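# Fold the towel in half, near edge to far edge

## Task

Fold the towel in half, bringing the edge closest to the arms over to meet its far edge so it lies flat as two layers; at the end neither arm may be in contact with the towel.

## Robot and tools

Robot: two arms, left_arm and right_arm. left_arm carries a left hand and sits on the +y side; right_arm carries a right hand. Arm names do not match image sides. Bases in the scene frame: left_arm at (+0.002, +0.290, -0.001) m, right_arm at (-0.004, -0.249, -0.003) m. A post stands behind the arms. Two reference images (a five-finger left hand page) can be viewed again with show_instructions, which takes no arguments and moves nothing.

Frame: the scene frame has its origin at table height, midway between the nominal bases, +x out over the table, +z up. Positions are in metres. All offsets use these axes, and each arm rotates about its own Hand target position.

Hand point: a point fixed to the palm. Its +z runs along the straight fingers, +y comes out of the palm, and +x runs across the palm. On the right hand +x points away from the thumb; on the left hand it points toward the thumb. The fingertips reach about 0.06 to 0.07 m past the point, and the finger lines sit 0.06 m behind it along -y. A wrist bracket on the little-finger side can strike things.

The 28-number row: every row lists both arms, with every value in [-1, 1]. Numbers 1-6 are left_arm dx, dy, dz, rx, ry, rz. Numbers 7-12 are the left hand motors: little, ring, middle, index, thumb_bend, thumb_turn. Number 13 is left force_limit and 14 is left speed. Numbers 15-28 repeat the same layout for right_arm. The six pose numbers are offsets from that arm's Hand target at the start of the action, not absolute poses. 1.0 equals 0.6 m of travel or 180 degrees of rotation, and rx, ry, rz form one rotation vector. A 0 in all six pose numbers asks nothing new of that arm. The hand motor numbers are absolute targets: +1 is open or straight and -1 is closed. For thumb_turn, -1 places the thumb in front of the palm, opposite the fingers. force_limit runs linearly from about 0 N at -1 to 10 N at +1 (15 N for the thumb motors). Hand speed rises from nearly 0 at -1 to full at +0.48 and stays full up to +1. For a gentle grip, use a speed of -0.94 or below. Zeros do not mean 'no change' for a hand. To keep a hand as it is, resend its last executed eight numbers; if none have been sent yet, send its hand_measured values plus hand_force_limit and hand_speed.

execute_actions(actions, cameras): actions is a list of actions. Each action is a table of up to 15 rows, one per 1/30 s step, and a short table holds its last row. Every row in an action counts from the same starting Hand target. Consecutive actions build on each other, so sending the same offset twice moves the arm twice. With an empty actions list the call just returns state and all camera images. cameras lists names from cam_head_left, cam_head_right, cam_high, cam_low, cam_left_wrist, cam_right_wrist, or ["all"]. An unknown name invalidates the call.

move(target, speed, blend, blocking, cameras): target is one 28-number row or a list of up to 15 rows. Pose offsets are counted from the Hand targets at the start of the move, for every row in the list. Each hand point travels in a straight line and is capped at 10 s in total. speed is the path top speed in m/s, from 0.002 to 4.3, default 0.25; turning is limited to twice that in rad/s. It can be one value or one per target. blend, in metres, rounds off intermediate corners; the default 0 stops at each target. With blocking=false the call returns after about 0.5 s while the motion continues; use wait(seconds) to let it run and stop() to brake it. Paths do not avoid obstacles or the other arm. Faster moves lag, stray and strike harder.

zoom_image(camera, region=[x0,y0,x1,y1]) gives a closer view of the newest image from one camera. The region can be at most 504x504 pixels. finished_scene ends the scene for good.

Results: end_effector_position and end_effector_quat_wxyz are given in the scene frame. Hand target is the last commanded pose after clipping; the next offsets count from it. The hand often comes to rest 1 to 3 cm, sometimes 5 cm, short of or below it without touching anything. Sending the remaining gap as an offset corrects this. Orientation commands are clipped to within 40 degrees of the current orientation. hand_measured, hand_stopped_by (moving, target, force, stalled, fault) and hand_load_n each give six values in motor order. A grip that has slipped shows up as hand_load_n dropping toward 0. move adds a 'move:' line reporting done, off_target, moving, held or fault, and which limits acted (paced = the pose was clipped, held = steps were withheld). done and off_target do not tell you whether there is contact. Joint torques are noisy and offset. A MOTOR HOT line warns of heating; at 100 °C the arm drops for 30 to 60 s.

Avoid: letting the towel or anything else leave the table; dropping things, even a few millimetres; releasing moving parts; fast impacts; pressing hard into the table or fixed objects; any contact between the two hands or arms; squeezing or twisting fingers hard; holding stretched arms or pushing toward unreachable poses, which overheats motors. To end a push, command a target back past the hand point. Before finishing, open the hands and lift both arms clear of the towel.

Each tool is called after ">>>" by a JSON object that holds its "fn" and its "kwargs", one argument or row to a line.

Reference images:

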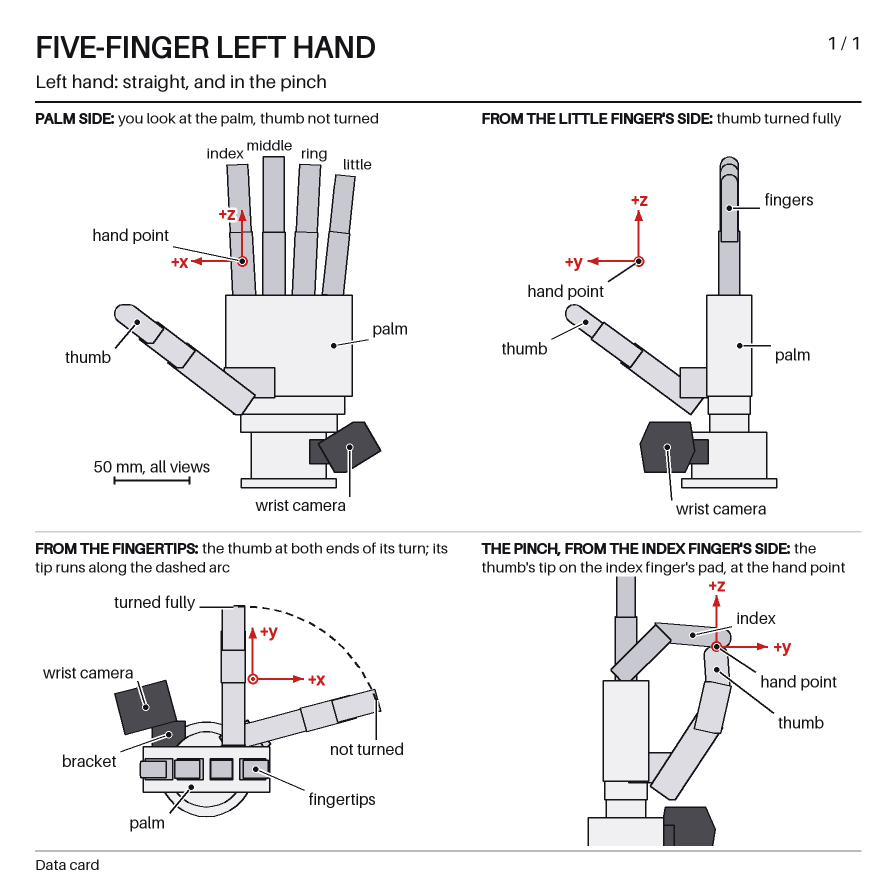

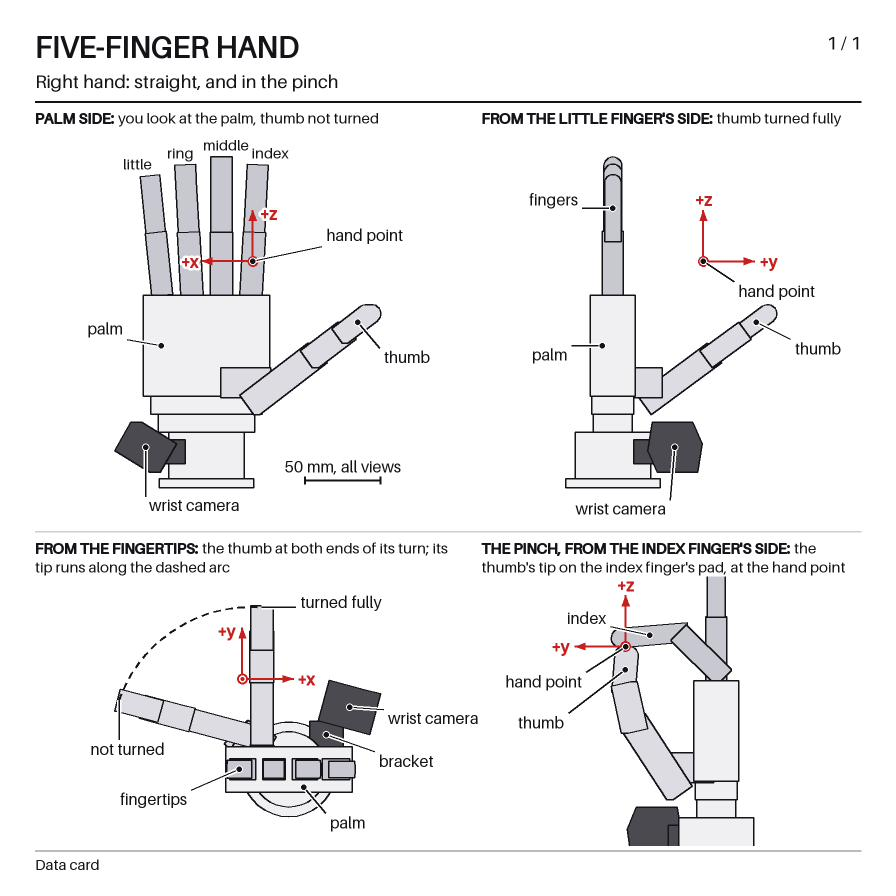

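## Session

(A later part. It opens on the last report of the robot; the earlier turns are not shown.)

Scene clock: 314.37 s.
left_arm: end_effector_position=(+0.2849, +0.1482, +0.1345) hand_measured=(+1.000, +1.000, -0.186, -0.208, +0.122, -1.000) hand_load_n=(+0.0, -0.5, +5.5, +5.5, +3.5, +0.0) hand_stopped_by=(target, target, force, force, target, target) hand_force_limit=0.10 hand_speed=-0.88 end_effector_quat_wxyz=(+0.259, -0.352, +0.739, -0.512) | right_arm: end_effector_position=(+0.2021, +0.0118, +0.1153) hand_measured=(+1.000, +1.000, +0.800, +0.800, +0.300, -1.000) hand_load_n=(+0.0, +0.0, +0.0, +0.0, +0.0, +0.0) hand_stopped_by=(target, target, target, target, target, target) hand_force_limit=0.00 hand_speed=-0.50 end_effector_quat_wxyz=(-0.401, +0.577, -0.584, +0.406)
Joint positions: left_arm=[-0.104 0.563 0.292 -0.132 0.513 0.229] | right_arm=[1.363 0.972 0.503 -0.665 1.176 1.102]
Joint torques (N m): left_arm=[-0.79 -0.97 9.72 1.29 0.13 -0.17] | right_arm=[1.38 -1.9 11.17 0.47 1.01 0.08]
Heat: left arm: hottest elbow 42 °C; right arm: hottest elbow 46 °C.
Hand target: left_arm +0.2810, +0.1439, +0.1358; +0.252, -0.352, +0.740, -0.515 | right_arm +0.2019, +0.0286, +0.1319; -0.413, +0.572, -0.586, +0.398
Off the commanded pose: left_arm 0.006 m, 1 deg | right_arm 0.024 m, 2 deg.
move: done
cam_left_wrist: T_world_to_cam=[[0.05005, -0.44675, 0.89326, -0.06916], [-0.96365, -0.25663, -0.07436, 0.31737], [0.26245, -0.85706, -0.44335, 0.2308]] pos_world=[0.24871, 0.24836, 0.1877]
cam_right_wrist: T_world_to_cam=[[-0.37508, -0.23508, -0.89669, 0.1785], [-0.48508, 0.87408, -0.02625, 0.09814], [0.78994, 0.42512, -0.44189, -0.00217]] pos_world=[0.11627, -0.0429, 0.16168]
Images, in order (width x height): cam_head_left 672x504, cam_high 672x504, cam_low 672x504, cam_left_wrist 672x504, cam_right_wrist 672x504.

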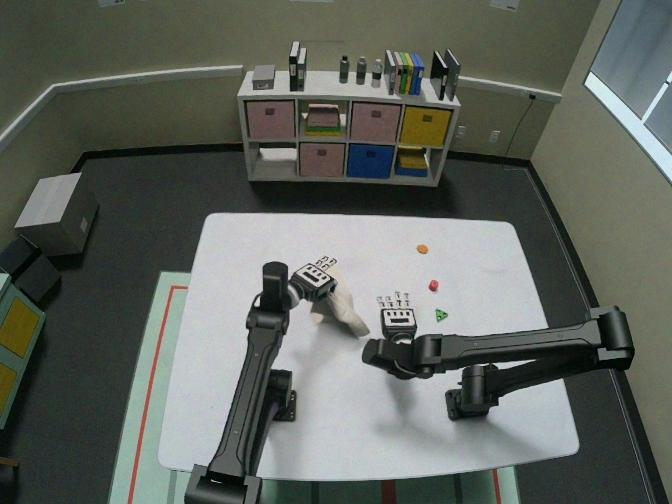

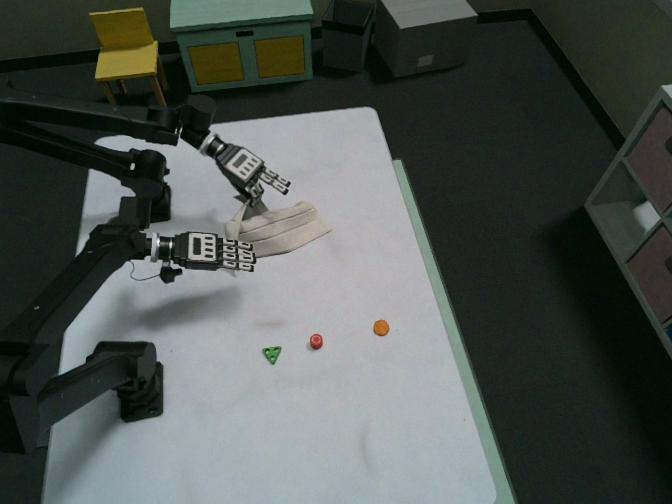

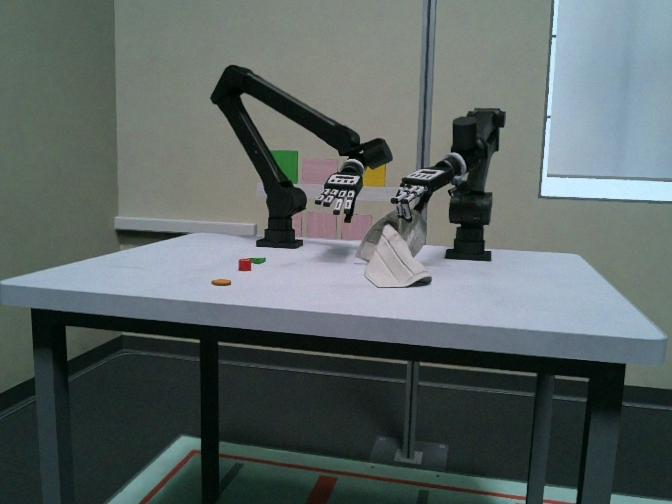

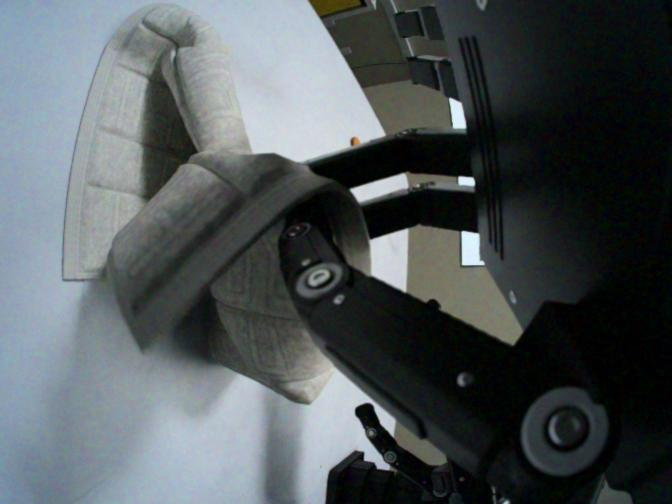

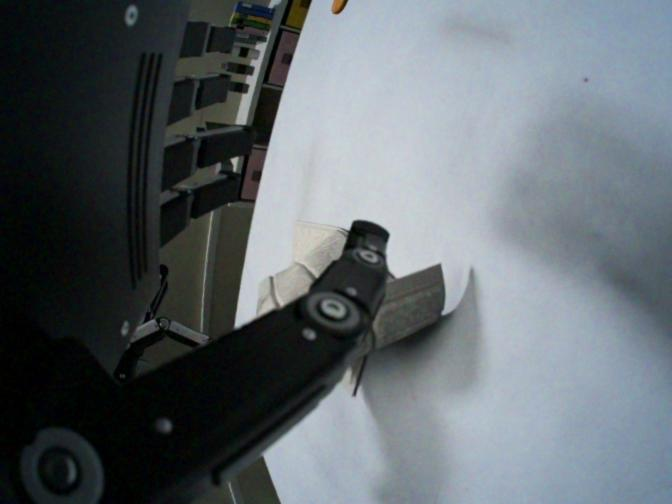

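>>> {"fn": "move", "kwargs": {
  "target": [0.0,0.01,0.02,0,0,0.155,1,1,-0.5,-0.5,0.12,-1,0.1,-0.88, 0,0,0,0,0,0,1,1,0.8,0.8,0.3,-1,0,-0.5],
  "speed": 0.12,
  "cameras": ["cam_left_wrist","cam_low","cam_high","cam_right_wrist","cam_head_left"]
}}

>>> {"fn": "zoom_image", "kwargs": {
  "camera": "cam_low",
  "region": [290, 200, 430, 300]
}}

>>> {"fn": "zoom_image", "kwargs": {
  "camera": "cam_high",
  "region": [205, 200, 345, 310]
}}

>>> {"fn": "zoom_image", "kwargs": {
  "camera": "cam_right_wrist",
  "region": [240, 80, 520, 360]
}}

>>> {"fn": "zoom_image", "kwargs": {
  "camera": "cam_head_left",
  "region": [290, 230, 430, 350]
}}

Scene clock: 320.07 s.
left_arm: end_effector_position=(+0.2813, +0.1554, +0.1381) hand_measured=(+1.000, +1.000, -0.186, -0.208, +0.122, -1.000) hand_load_n=(+0.0, +0.0, +5.5, +5.5, +3.5, +0.0) hand_stopped_by=(target, target, force, force, target, target) hand_force_limit=0.10 hand_speed=-0.88 end_effector_quat_wxyz=(+0.372, -0.522, +0.635, -0.431) | right_arm: end_effector_position=(+0.2021, +0.0118, +0.1153) hand_measured=(+1.000, +1.000, +0.800, +0.800, +0.300, -1.000) hand_load_n=(+0.0, +0.0, +0.0, +0.0, +0.0, +0.0) hand_stopped_by=(target, target, target, target, target, target) hand_force_limit=0.00 hand_speed=-0.50 end_effector_quat_wxyz=(-0.401, +0.577, -0.584, +0.406)
Joint positions: left_arm=[-0.547 0.409 0.274 -0.249 -0.355 -0.115] | right_arm=[1.363 0.972 0.503 -0.665 1.176 1.102]
Joint torques (N m): left_arm=[-0.73 0.62 11.64 1.35 -0.22 -0.18] | right_arm=[1.38 -1.85 11.17 0.47 1.01 0.07]
Heat: left arm: hottest elbow 42 °C; right arm: hottest elbow 47 °C.
Hand target: left_arm +0.2811, +0.1499, +0.1479; +0.369, -0.520, +0.633, -0.439 | right_arm +0.2019, +0.0286, +0.1319; -0.413, +0.572, -0.586, +0.398
Off the commanded pose: left_arm 0.011 m, 1 deg | right_arm 0.024 m, 2 deg.
move: off_target (left_arm)
cam_left_wrist: T_world_to_cam=[[0.26178, -0.37463, 0.88945, -0.13928], [-0.73252, -0.67717, -0.06963, 0.31561], [0.6284, -0.63331, -0.4517, 0.10286]] pos_world=[0.20302, 0.22669, 0.19232]
cam_right_wrist: T_world_to_cam=[[-0.37508, -0.23508, -0.89669, 0.1785], [-0.48508, 0.87408, -0.02625, 0.09814], [0.78994, 0.42512, -0.44189, -0.00217]] pos_world=[0.11627, -0.0429, 0.16168]
Images, in order (width x height): cam_head_left 672x504, cam_high 672x504, cam_low 672x504, cam_left_wrist 672x504, cam_right_wrist 672x504.

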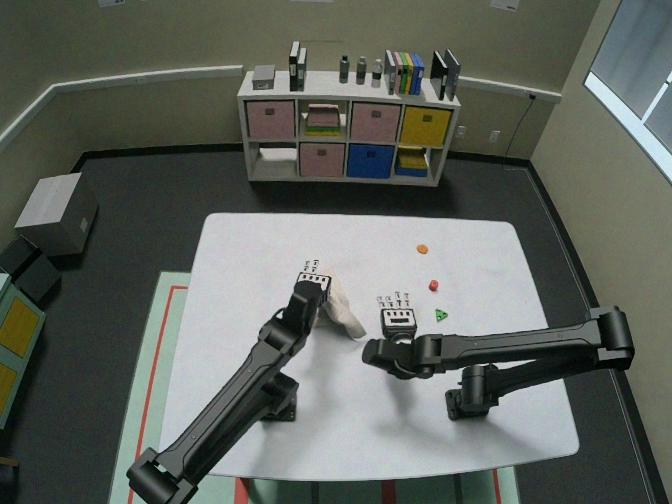

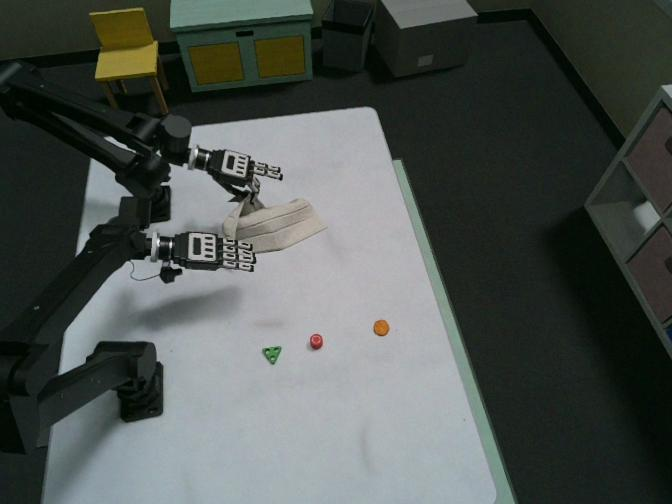

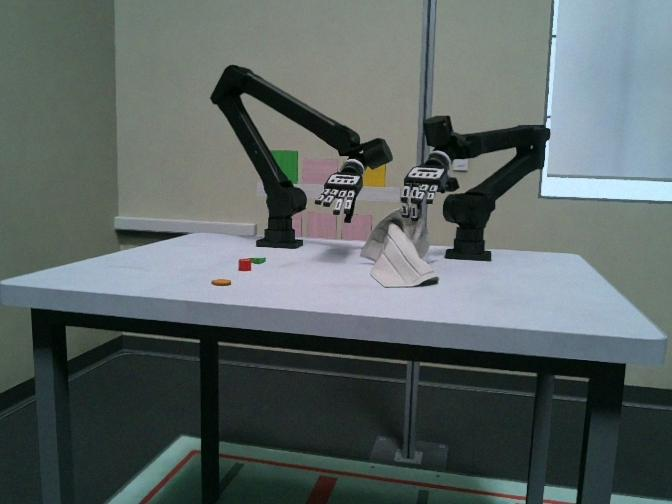

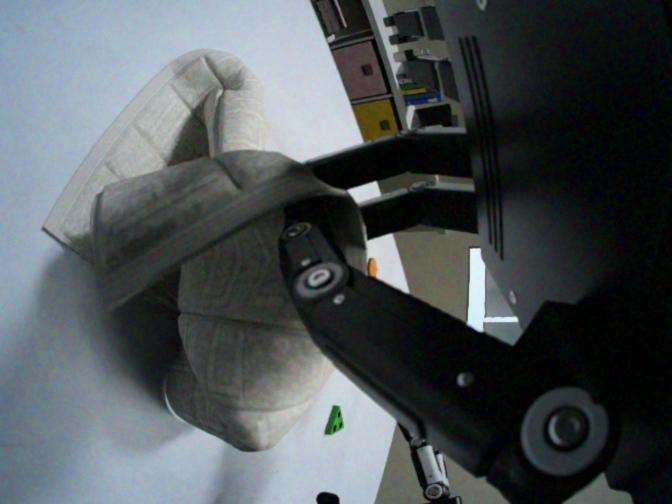

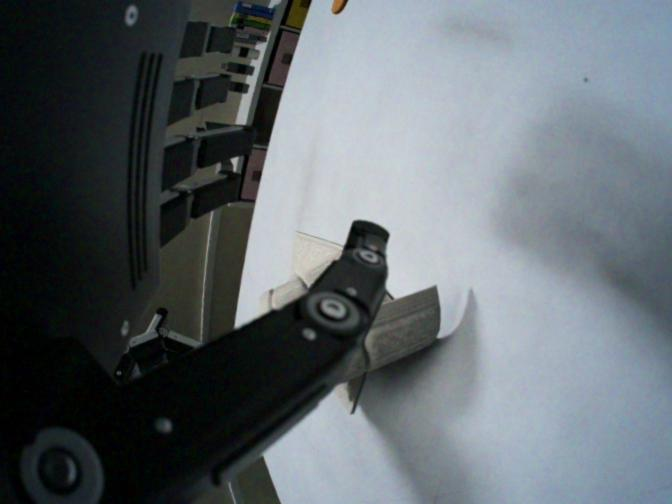

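Scaled by 3.600.

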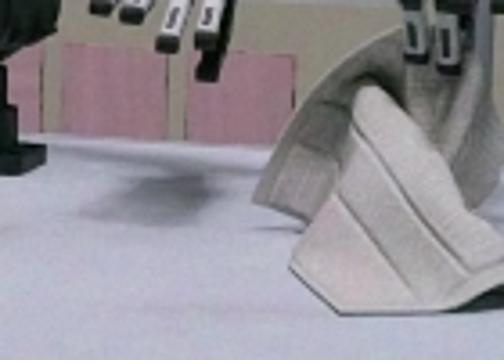

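Scaled by 3.600.

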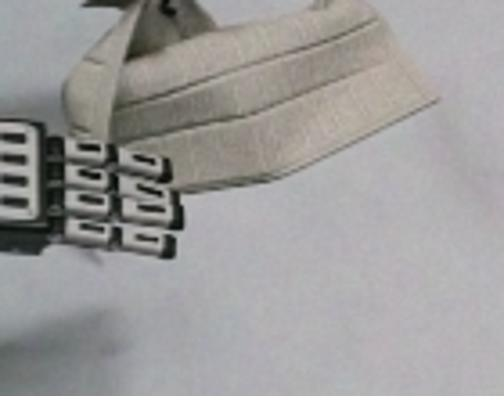

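Scaled by 1.800 from the camera's image (finer frame: 960x720).

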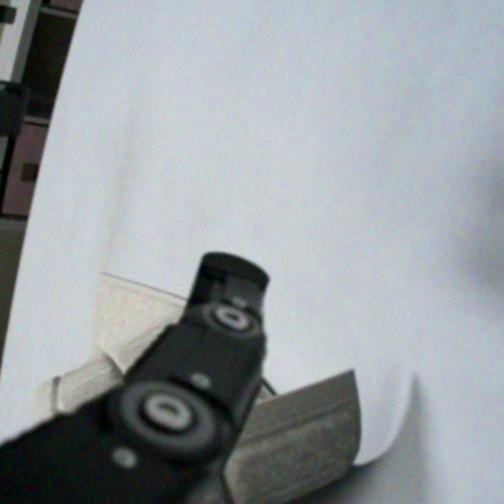

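Scaled by 3.600.

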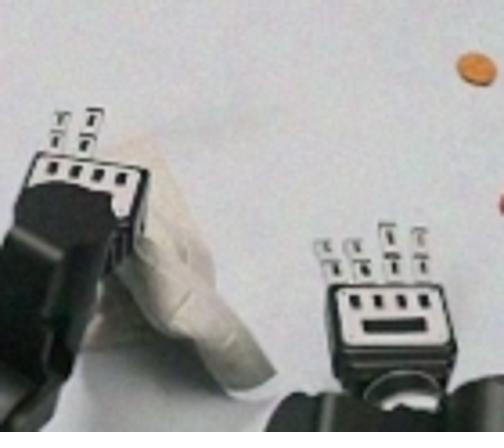

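>>> {"fn": "move", "kwargs": {
  "target": [0.12,0.0,0.0,0,0,0.05,1,1,-0.5,-0.5,0.12,-1,0.1,-0.88, 0,0.04,0.02,0,0,0,1,1,0.8,0.8,0.3,-1,0,-0.5],
  "speed": 0.12,
  "cameras": ["cam_left_wrist","cam_low","cam_high","cam_right_wrist","cam_head_left"]
}}

>>> {"fn": "zoom_image", "kwargs": {
  "camera": "cam_low",
  "region": [290, 200, 430, 300]
}}

>>> {"fn": "zoom_image", "kwargs": {
  "camera": "cam_high",
  "region": [205, 200, 345, 310]
}}

>>> {"fn": "zoom_image", "kwargs": {
  "camera": "cam_right_wrist",
  "region": [240, 80, 520, 360]
}}

>>> {"fn": "zoom_image", "kwargs": {
  "camera": "cam_head_left",
  "region": [290, 230, 430, 350]
}}

Scene clock: 324.17 s.
left_arm: end_effector_position=(+0.3326, +0.1555, +0.1193) hand_measured=(+1.000, +1.000, -0.186, -0.208, +0.122, -1.000) hand_load_n=(+0.0, +0.0, +5.5, +5.5, +3.5, +0.0) hand_stopped_by=(target, target, force, force, target, target) hand_force_limit=0.10 hand_speed=-0.88 end_effector_quat_wxyz=(-0.394, +0.565, -0.614, +0.385) | right_arm: end_effector_position=(+0.2025, +0.0357, +0.1279) hand_measured=(+1.000, +1.000, +0.800, +0.800, +0.300, -1.000) hand_load_n=(+0.0, +0.0, +0.0, +0.0, +0.0, +0.0) hand_stopped_by=(target, target, target, target, target, target) hand_force_limit=0.00 hand_speed=-0.50 end_effector_quat_wxyz=(-0.401, +0.578, -0.584, +0.406)
Joint positions: left_arm=[-0.515 0.734 0.334 -0.052 -0.447 -0.154] | right_arm=[1.379 1.039 0.581 -0.71 1.182 1.138]
Joint torques (N m): left_arm=[1.96 -0.97 13.46 2.84 -0.2 -0.18] | right_arm=[1.32 -2.67 11.14 0.44 1.05 0.07]
Heat: left arm: hottest elbow 43 °C; right arm: hottest elbow 47 °C.
Hand target: left_arm +0.3530, +0.1500, +0.1478; -0.402, +0.568, -0.590, +0.408 | right_arm +0.2019, +0.0527, +0.1440; -0.414, +0.572, -0.586, +0.398
Off the commanded pose: left_arm 0.036 m, 4 deg | right_arm 0.023 m, 2 deg.
move: off_target (left_arm, right_arm)
cam_left_wrist: T_world_to_cam=[[0.3478, -0.36224, 0.86477, -0.16357], [-0.64136, -0.7647, -0.06238, 0.33446], [0.68388, -0.53293, -0.49829, 0.0337]] pos_world=[0.24835, 0.21447, 0.17911]
cam_right_wrist: T_world_to_cam=[[-0.37468, -0.23532, -0.89679, 0.1955], [-0.48544, 0.87387, -0.02648, 0.07781], [0.78991, 0.42542, -0.44166, -0.00703]] pos_world=[0.11657, -0.019, 0.17428]
Images, in order (width x height): cam_head_left 672x504, cam_high 672x504, cam_low 672x504, cam_left_wrist 672x504, cam_right_wrist 672x504.

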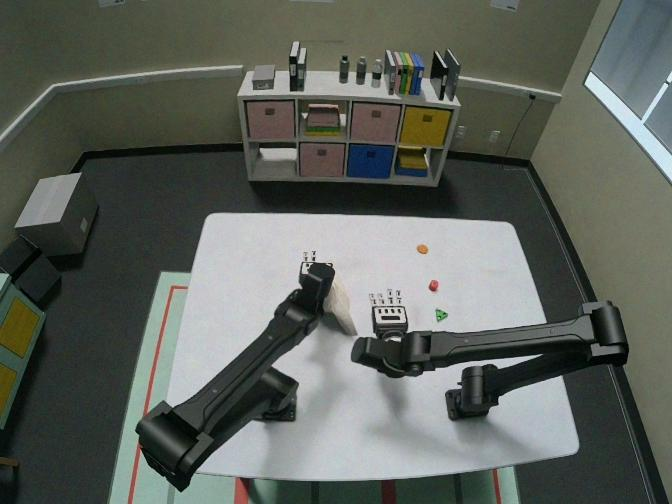

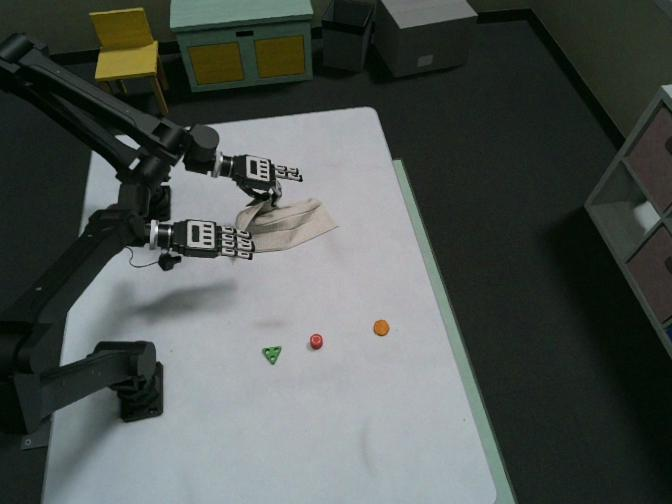

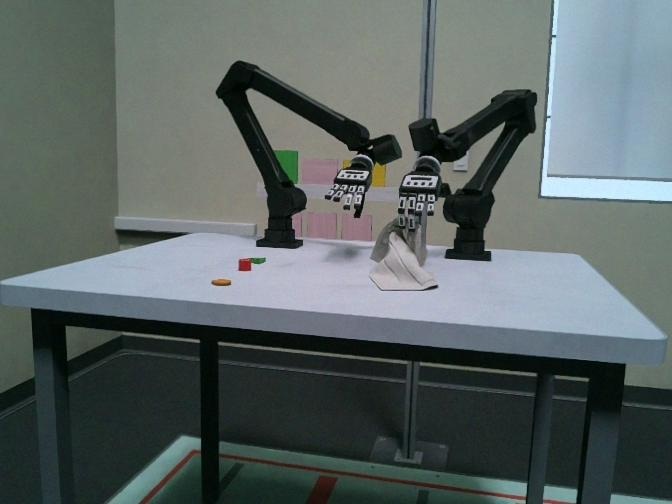

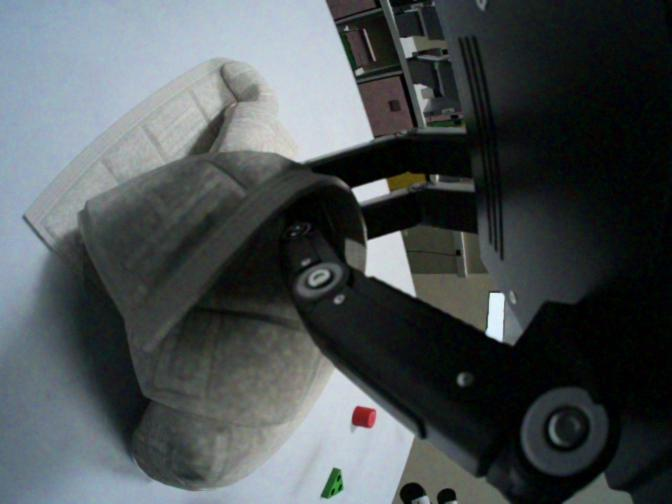

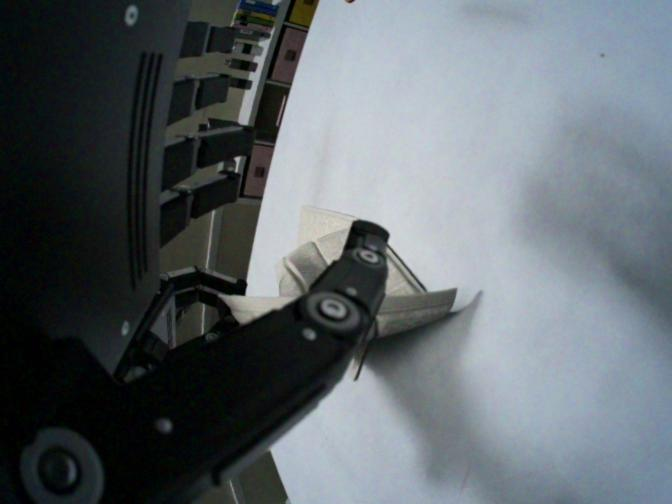

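Scaled by 3.600.

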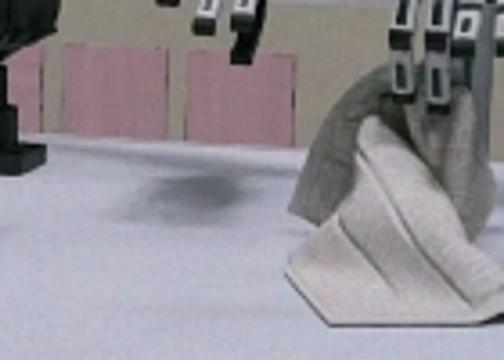

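Scaled by 3.600.

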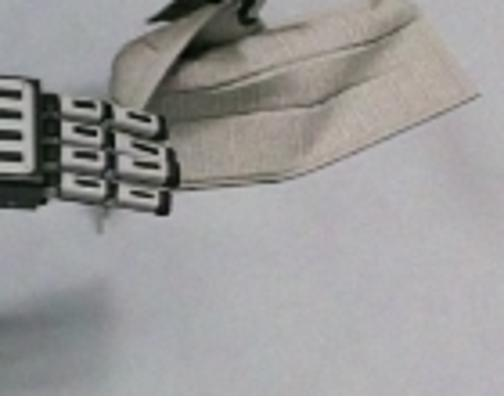

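Scaled by 1.800 from the camera's image (finer frame: 960x720).

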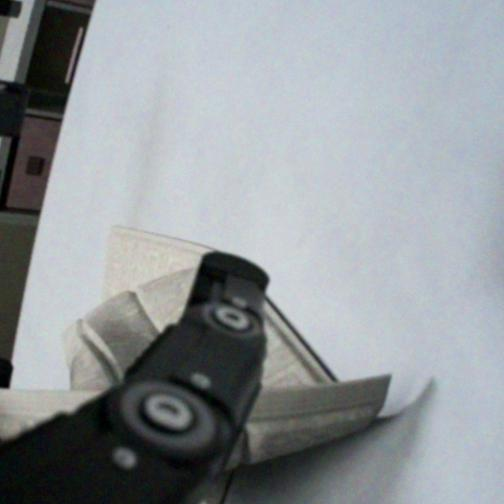

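Scaled by 3.600.

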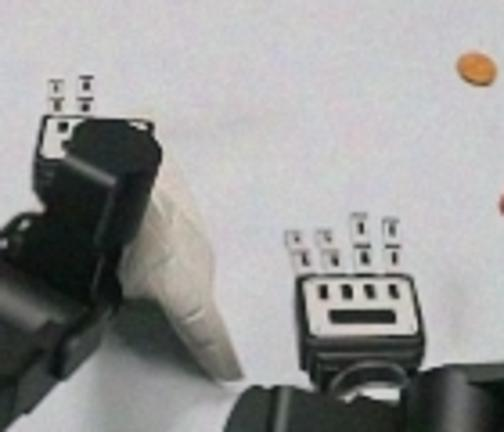

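>>> {"fn": "move", "kwargs": {
  "target": [0.0,0.0,0.02,0,0,-0.18,1,1,-0.5,-0.5,0.12,-1,0.1,-0.88, 0,0.0,0.0,0,0,0,1,1,0.8,0.8,0.3,-1,0,-0.5],
  "speed": 0.12,
  "cameras": ["cam_left_wrist","cam_low","cam_high","cam_right_wrist","cam_head_right"]
}}

>>> {"fn": "zoom_image", "kwargs": {
  "camera": "cam_high",
  "region": [205, 200, 345, 310]
}}

>>> {"fn": "zoom_image", "kwargs": {
  "camera": "cam_right_wrist",
  "region": [240, 80, 520, 360]
}}

>>> {"fn": "zoom_image", "kwargs": {
  "camera": "cam_head_right",
  "region": [290, 230, 430, 350]
}}

Scene clock: 329.20 s.
left_arm: end_effector_position=(+0.3342, +0.1468, +0.1365) hand_measured=(+1.000, +1.000, -0.186, -0.208, +0.122, -1.000) hand_load_n=(+0.0, +0.0, +5.0, +5.5, +3.5, +0.0) hand_stopped_by=(target, target, force, force, target, target) hand_force_limit=0.10 hand_speed=-0.88 end_effector_quat_wxyz=(+0.251, -0.391, +0.733, -0.496) | right_arm: end_effector_position=(+0.2025, +0.0357, +0.1279) hand_measured=(+1.000, +1.000, +0.800, +0.800, +0.300, -1.000) hand_load_n=(+0.0, +0.0, -0.5, +0.0, +0.0, +0.0) hand_stopped_by=(target, target, target, target, target, target) hand_force_limit=0.00 hand_speed=-0.50 end_effector_quat_wxyz=(-0.401, +0.577, -0.584, +0.406)
Joint positions: left_arm=[-0.112 0.797 0.391 -0.031 0.455 0.182] | right_arm=[1.379 1.039 0.581 -0.71 1.182 1.138]
Joint torques (N m): left_arm=[1.79 -1.67 13.49 2.09 0.32 0.08] | right_arm=[1.32 -2.73 11.15 0.44 1.04 0.08]
Heat: left arm: hottest elbow 45 °C; right arm: hottest elbow 47 °C.
Hand target: left_arm +0.3530, +0.1498, +0.1599; +0.272, -0.381, +0.726, -0.504 | right_arm +0.2019, +0.0527, +0.1440; -0.414, +0.572, -0.586, +0.398
Off the commanded pose: left_arm 0.030 m, 3 deg | right_arm 0.023 m, 2 deg.
move: off_target (left_arm)
cam_left_wrist: T_world_to_cam=[[0.12916, -0.43413, 0.89154, -0.1021], [-0.94852, -0.31627, -0.0166, 0.36039], [0.28918, -0.8435, -0.45263, 0.20792]] pos_world=[0.2949, 0.24504, 0.19112]
cam_right_wrist: T_world_to_cam=[[-0.37477, -0.23498, -0.89685, 0.19553], [-0.48537, 0.87392, -0.02615, 0.07774], [0.78991, 0.42551, -0.44157, -0.00704]] pos_world=[0.11657, -0.019, 0.17428]
Images, in order (width x height): cam_head_right 672x504, cam_high 672x504, cam_low 672x504, cam_left_wrist 672x504, cam_right_wrist 672x504.

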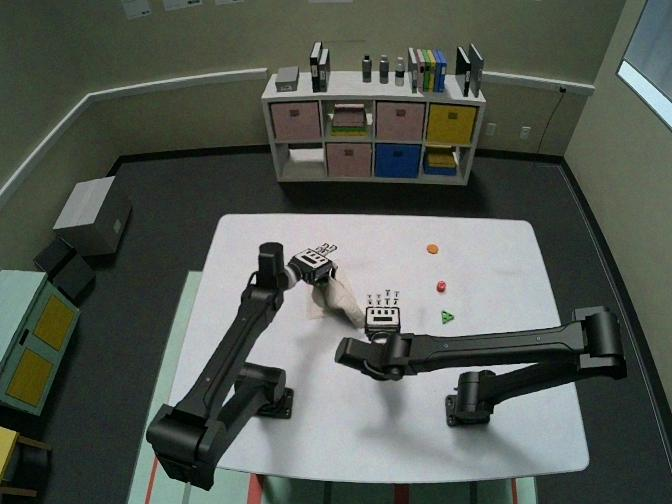

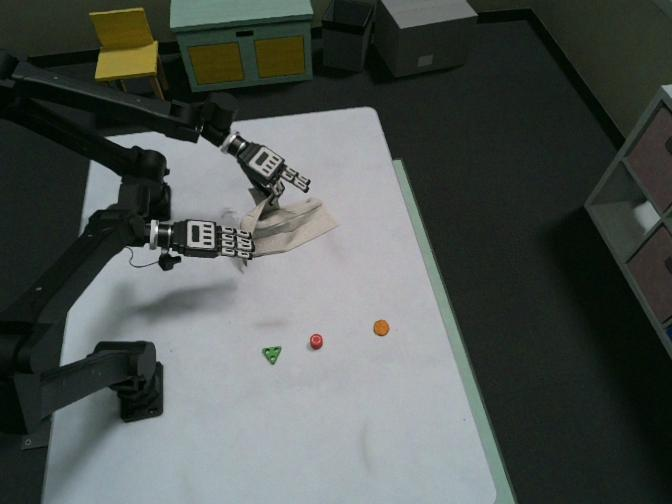

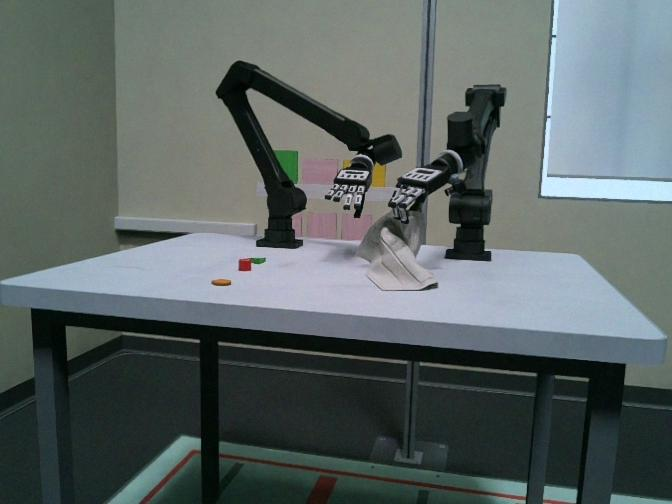

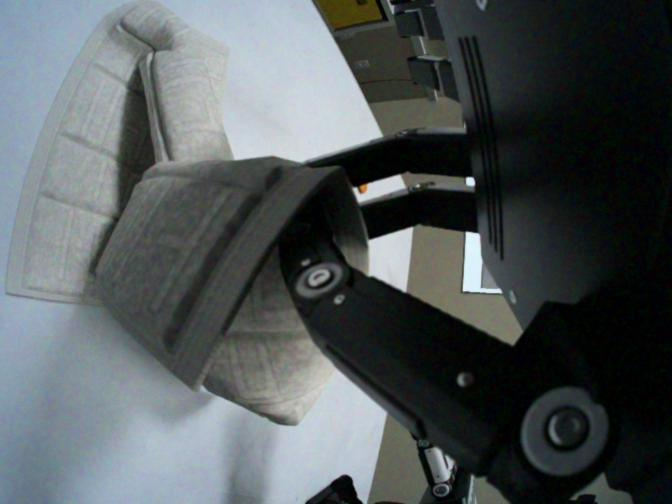

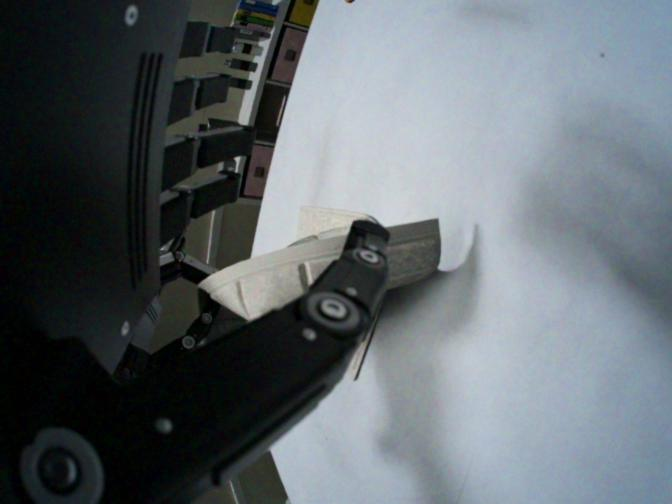

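Scaled by 3.600.

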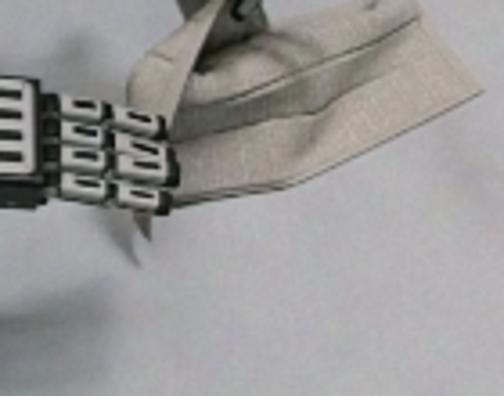

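Scaled by 1.800 from the camera's image (finer frame: 960x720).

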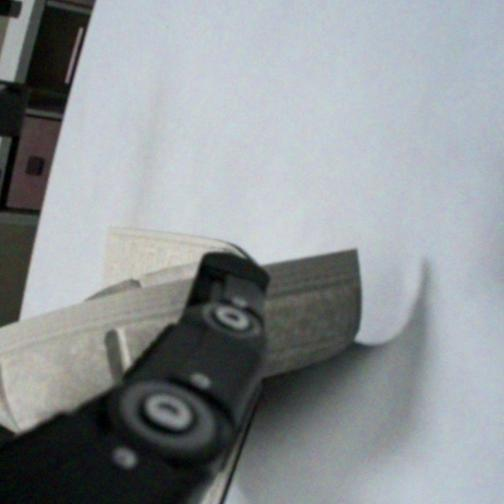

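Scaled by 3.600.

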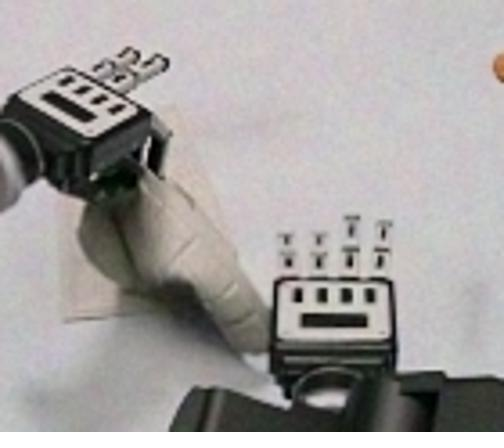

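>>> {"fn": "move", "kwargs": {
  "target": [0.0,0.0,0.0,0,0,0,1,1,-0.5,-0.5,0.12,-1,0.1,-0.88, 0.08,0.033,-0.01,0,0,-0.067,1,1,0.8,0.8,0.3,-1,0,-0.5],
  "speed": 0.15,
  "cameras": ["cam_left_wrist","cam_low","cam_high","cam_right_wrist","cam_head_right"]
}}

>>> {"fn": "zoom_image", "kwargs": {
  "camera": "cam_right_wrist",
  "region": [240, 80, 520, 360]
}}

>>> {"fn": "zoom_image", "kwargs": {
  "camera": "cam_head_right",
  "region": [290, 230, 430, 350]
}}

>>> {"fn": "zoom_image", "kwargs": {
  "camera": "cam_low",
  "region": [290, 160, 450, 300]
}}

Scene clock: 332.67 s.
left_arm: end_effector_position=(+0.3342, +0.1470, +0.1365) hand_measured=(+1.000, +1.000, -0.186, -0.208, +0.122, -1.000) hand_load_n=(+0.0, +0.0, +5.0, +5.5, +3.5, +0.5) hand_stopped_by=(target, target, force, force, target, target) hand_force_limit=0.10 hand_speed=-0.88 end_effector_quat_wxyz=(+0.252, -0.391, +0.733, -0.496) | right_arm: end_effector_position=(+0.2419, +0.0609, +0.1255) hand_measured=(+1.000, +1.000, +0.800, +0.800, +0.300, -1.000) hand_load_n=(+0.0, +0.0, +0.0, +0.0, +0.0, +0.0) hand_stopped_by=(target, target, target, target, target, target) hand_force_limit=0.00 hand_speed=-0.50 end_effector_quat_wxyz=(+0.363, -0.519, +0.635, -0.442)
Joint positions: left_arm=[-0.112 0.797 0.391 -0.031 0.455 0.182] | right_arm=[1.297 1.281 0.766 -0.908 1.214 1.415]
Joint torques (N m): left_arm=[1.9 -1.61 13.45 2.1 0.32 0.05] | right_arm=[-0.38 -5.13 10.41 0.06 1.12 0.04]
Heat: left arm: hottest elbow 46 °C; right arm: hottest elbow 47 °C.
Hand target: left_arm +0.3531, +0.1500, +0.1599; +0.272, -0.381, +0.725, -0.504 | right_arm +0.2499, +0.0724, +0.1379; +0.369, -0.507, +0.643, -0.439
Off the commanded pose: left_arm 0.030 m, 3 deg | right_arm 0.019 m, 2 deg.
move: off_target (right_arm)
cam_left_wrist: T_world_to_cam=[[0.12907, -0.43438, 0.89144, -0.10197], [-0.94844, -0.31649, -0.0169, 0.3606], [0.28947, -0.8433, -0.45283, 0.20788]] pos_world=[0.295, 0.24514, 0.19112]
cam_right_wrist: T_world_to_cam=[[-0.40923, -0.15946, -0.89839, 0.21799], [-0.31387, 0.94912, -0.0255, 0.02868], [0.85675, 0.27154, -0.43846, -0.05721]] pos_world=[0.14722, 0.02308, 0.17148]
Images, in order (width x height): cam_head_right 672x504, cam_high 672x504, cam_low 672x504, cam_left_wrist 672x504, cam_right_wrist 672x504.

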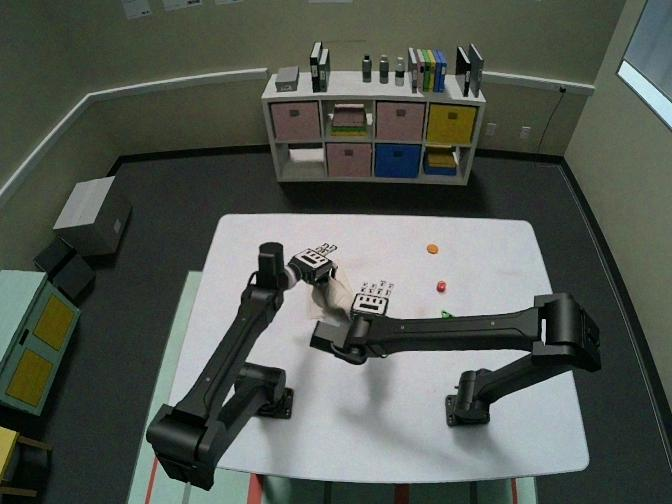

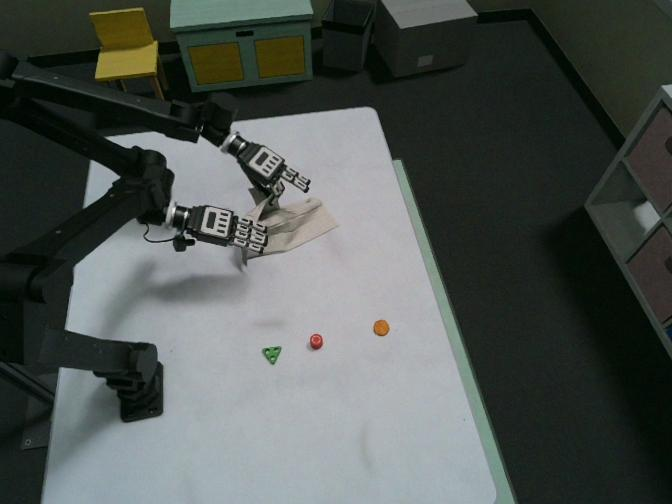

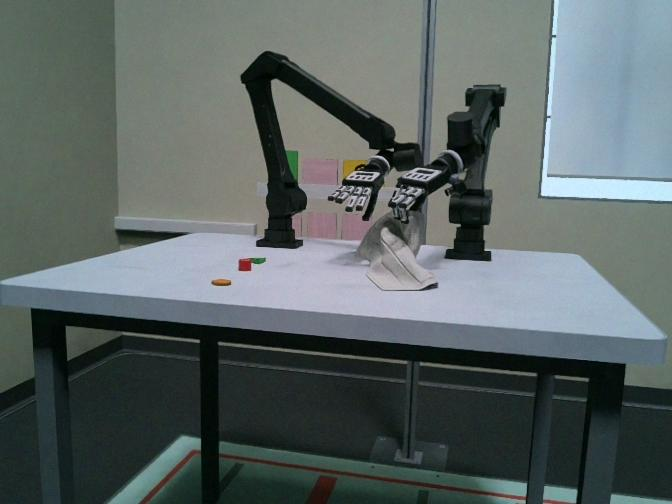

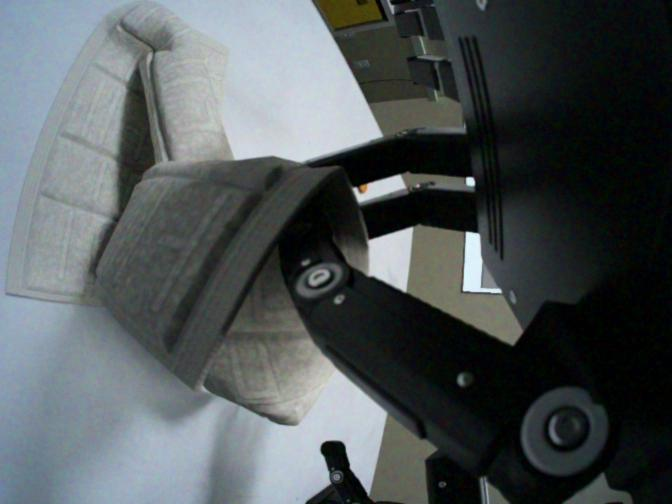

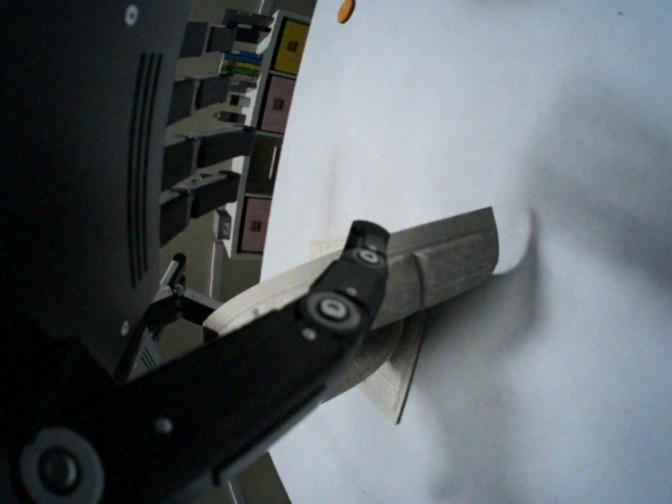

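Scaled by 1.800 from the camera's image (finer frame: 960x720).

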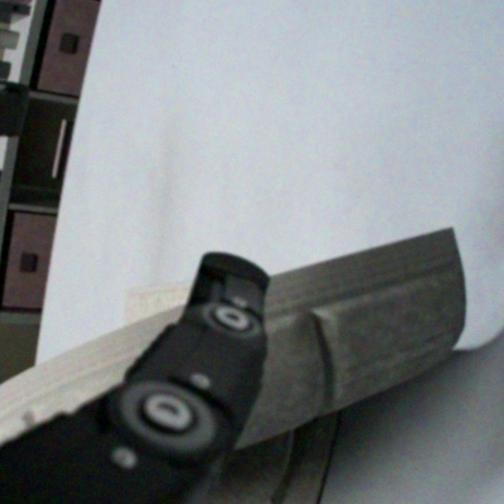

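Scaled by 3.600.

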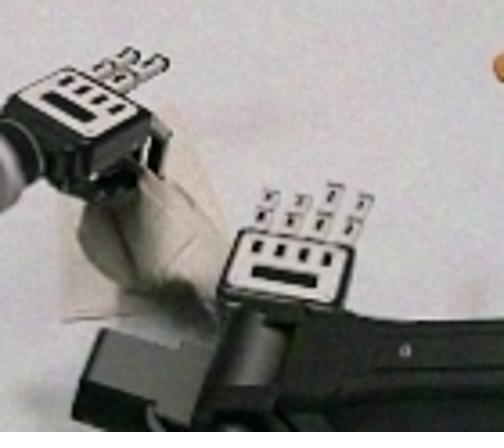

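Scaled by 3.150.

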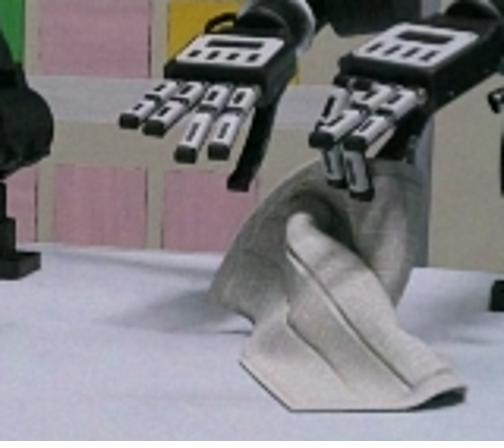

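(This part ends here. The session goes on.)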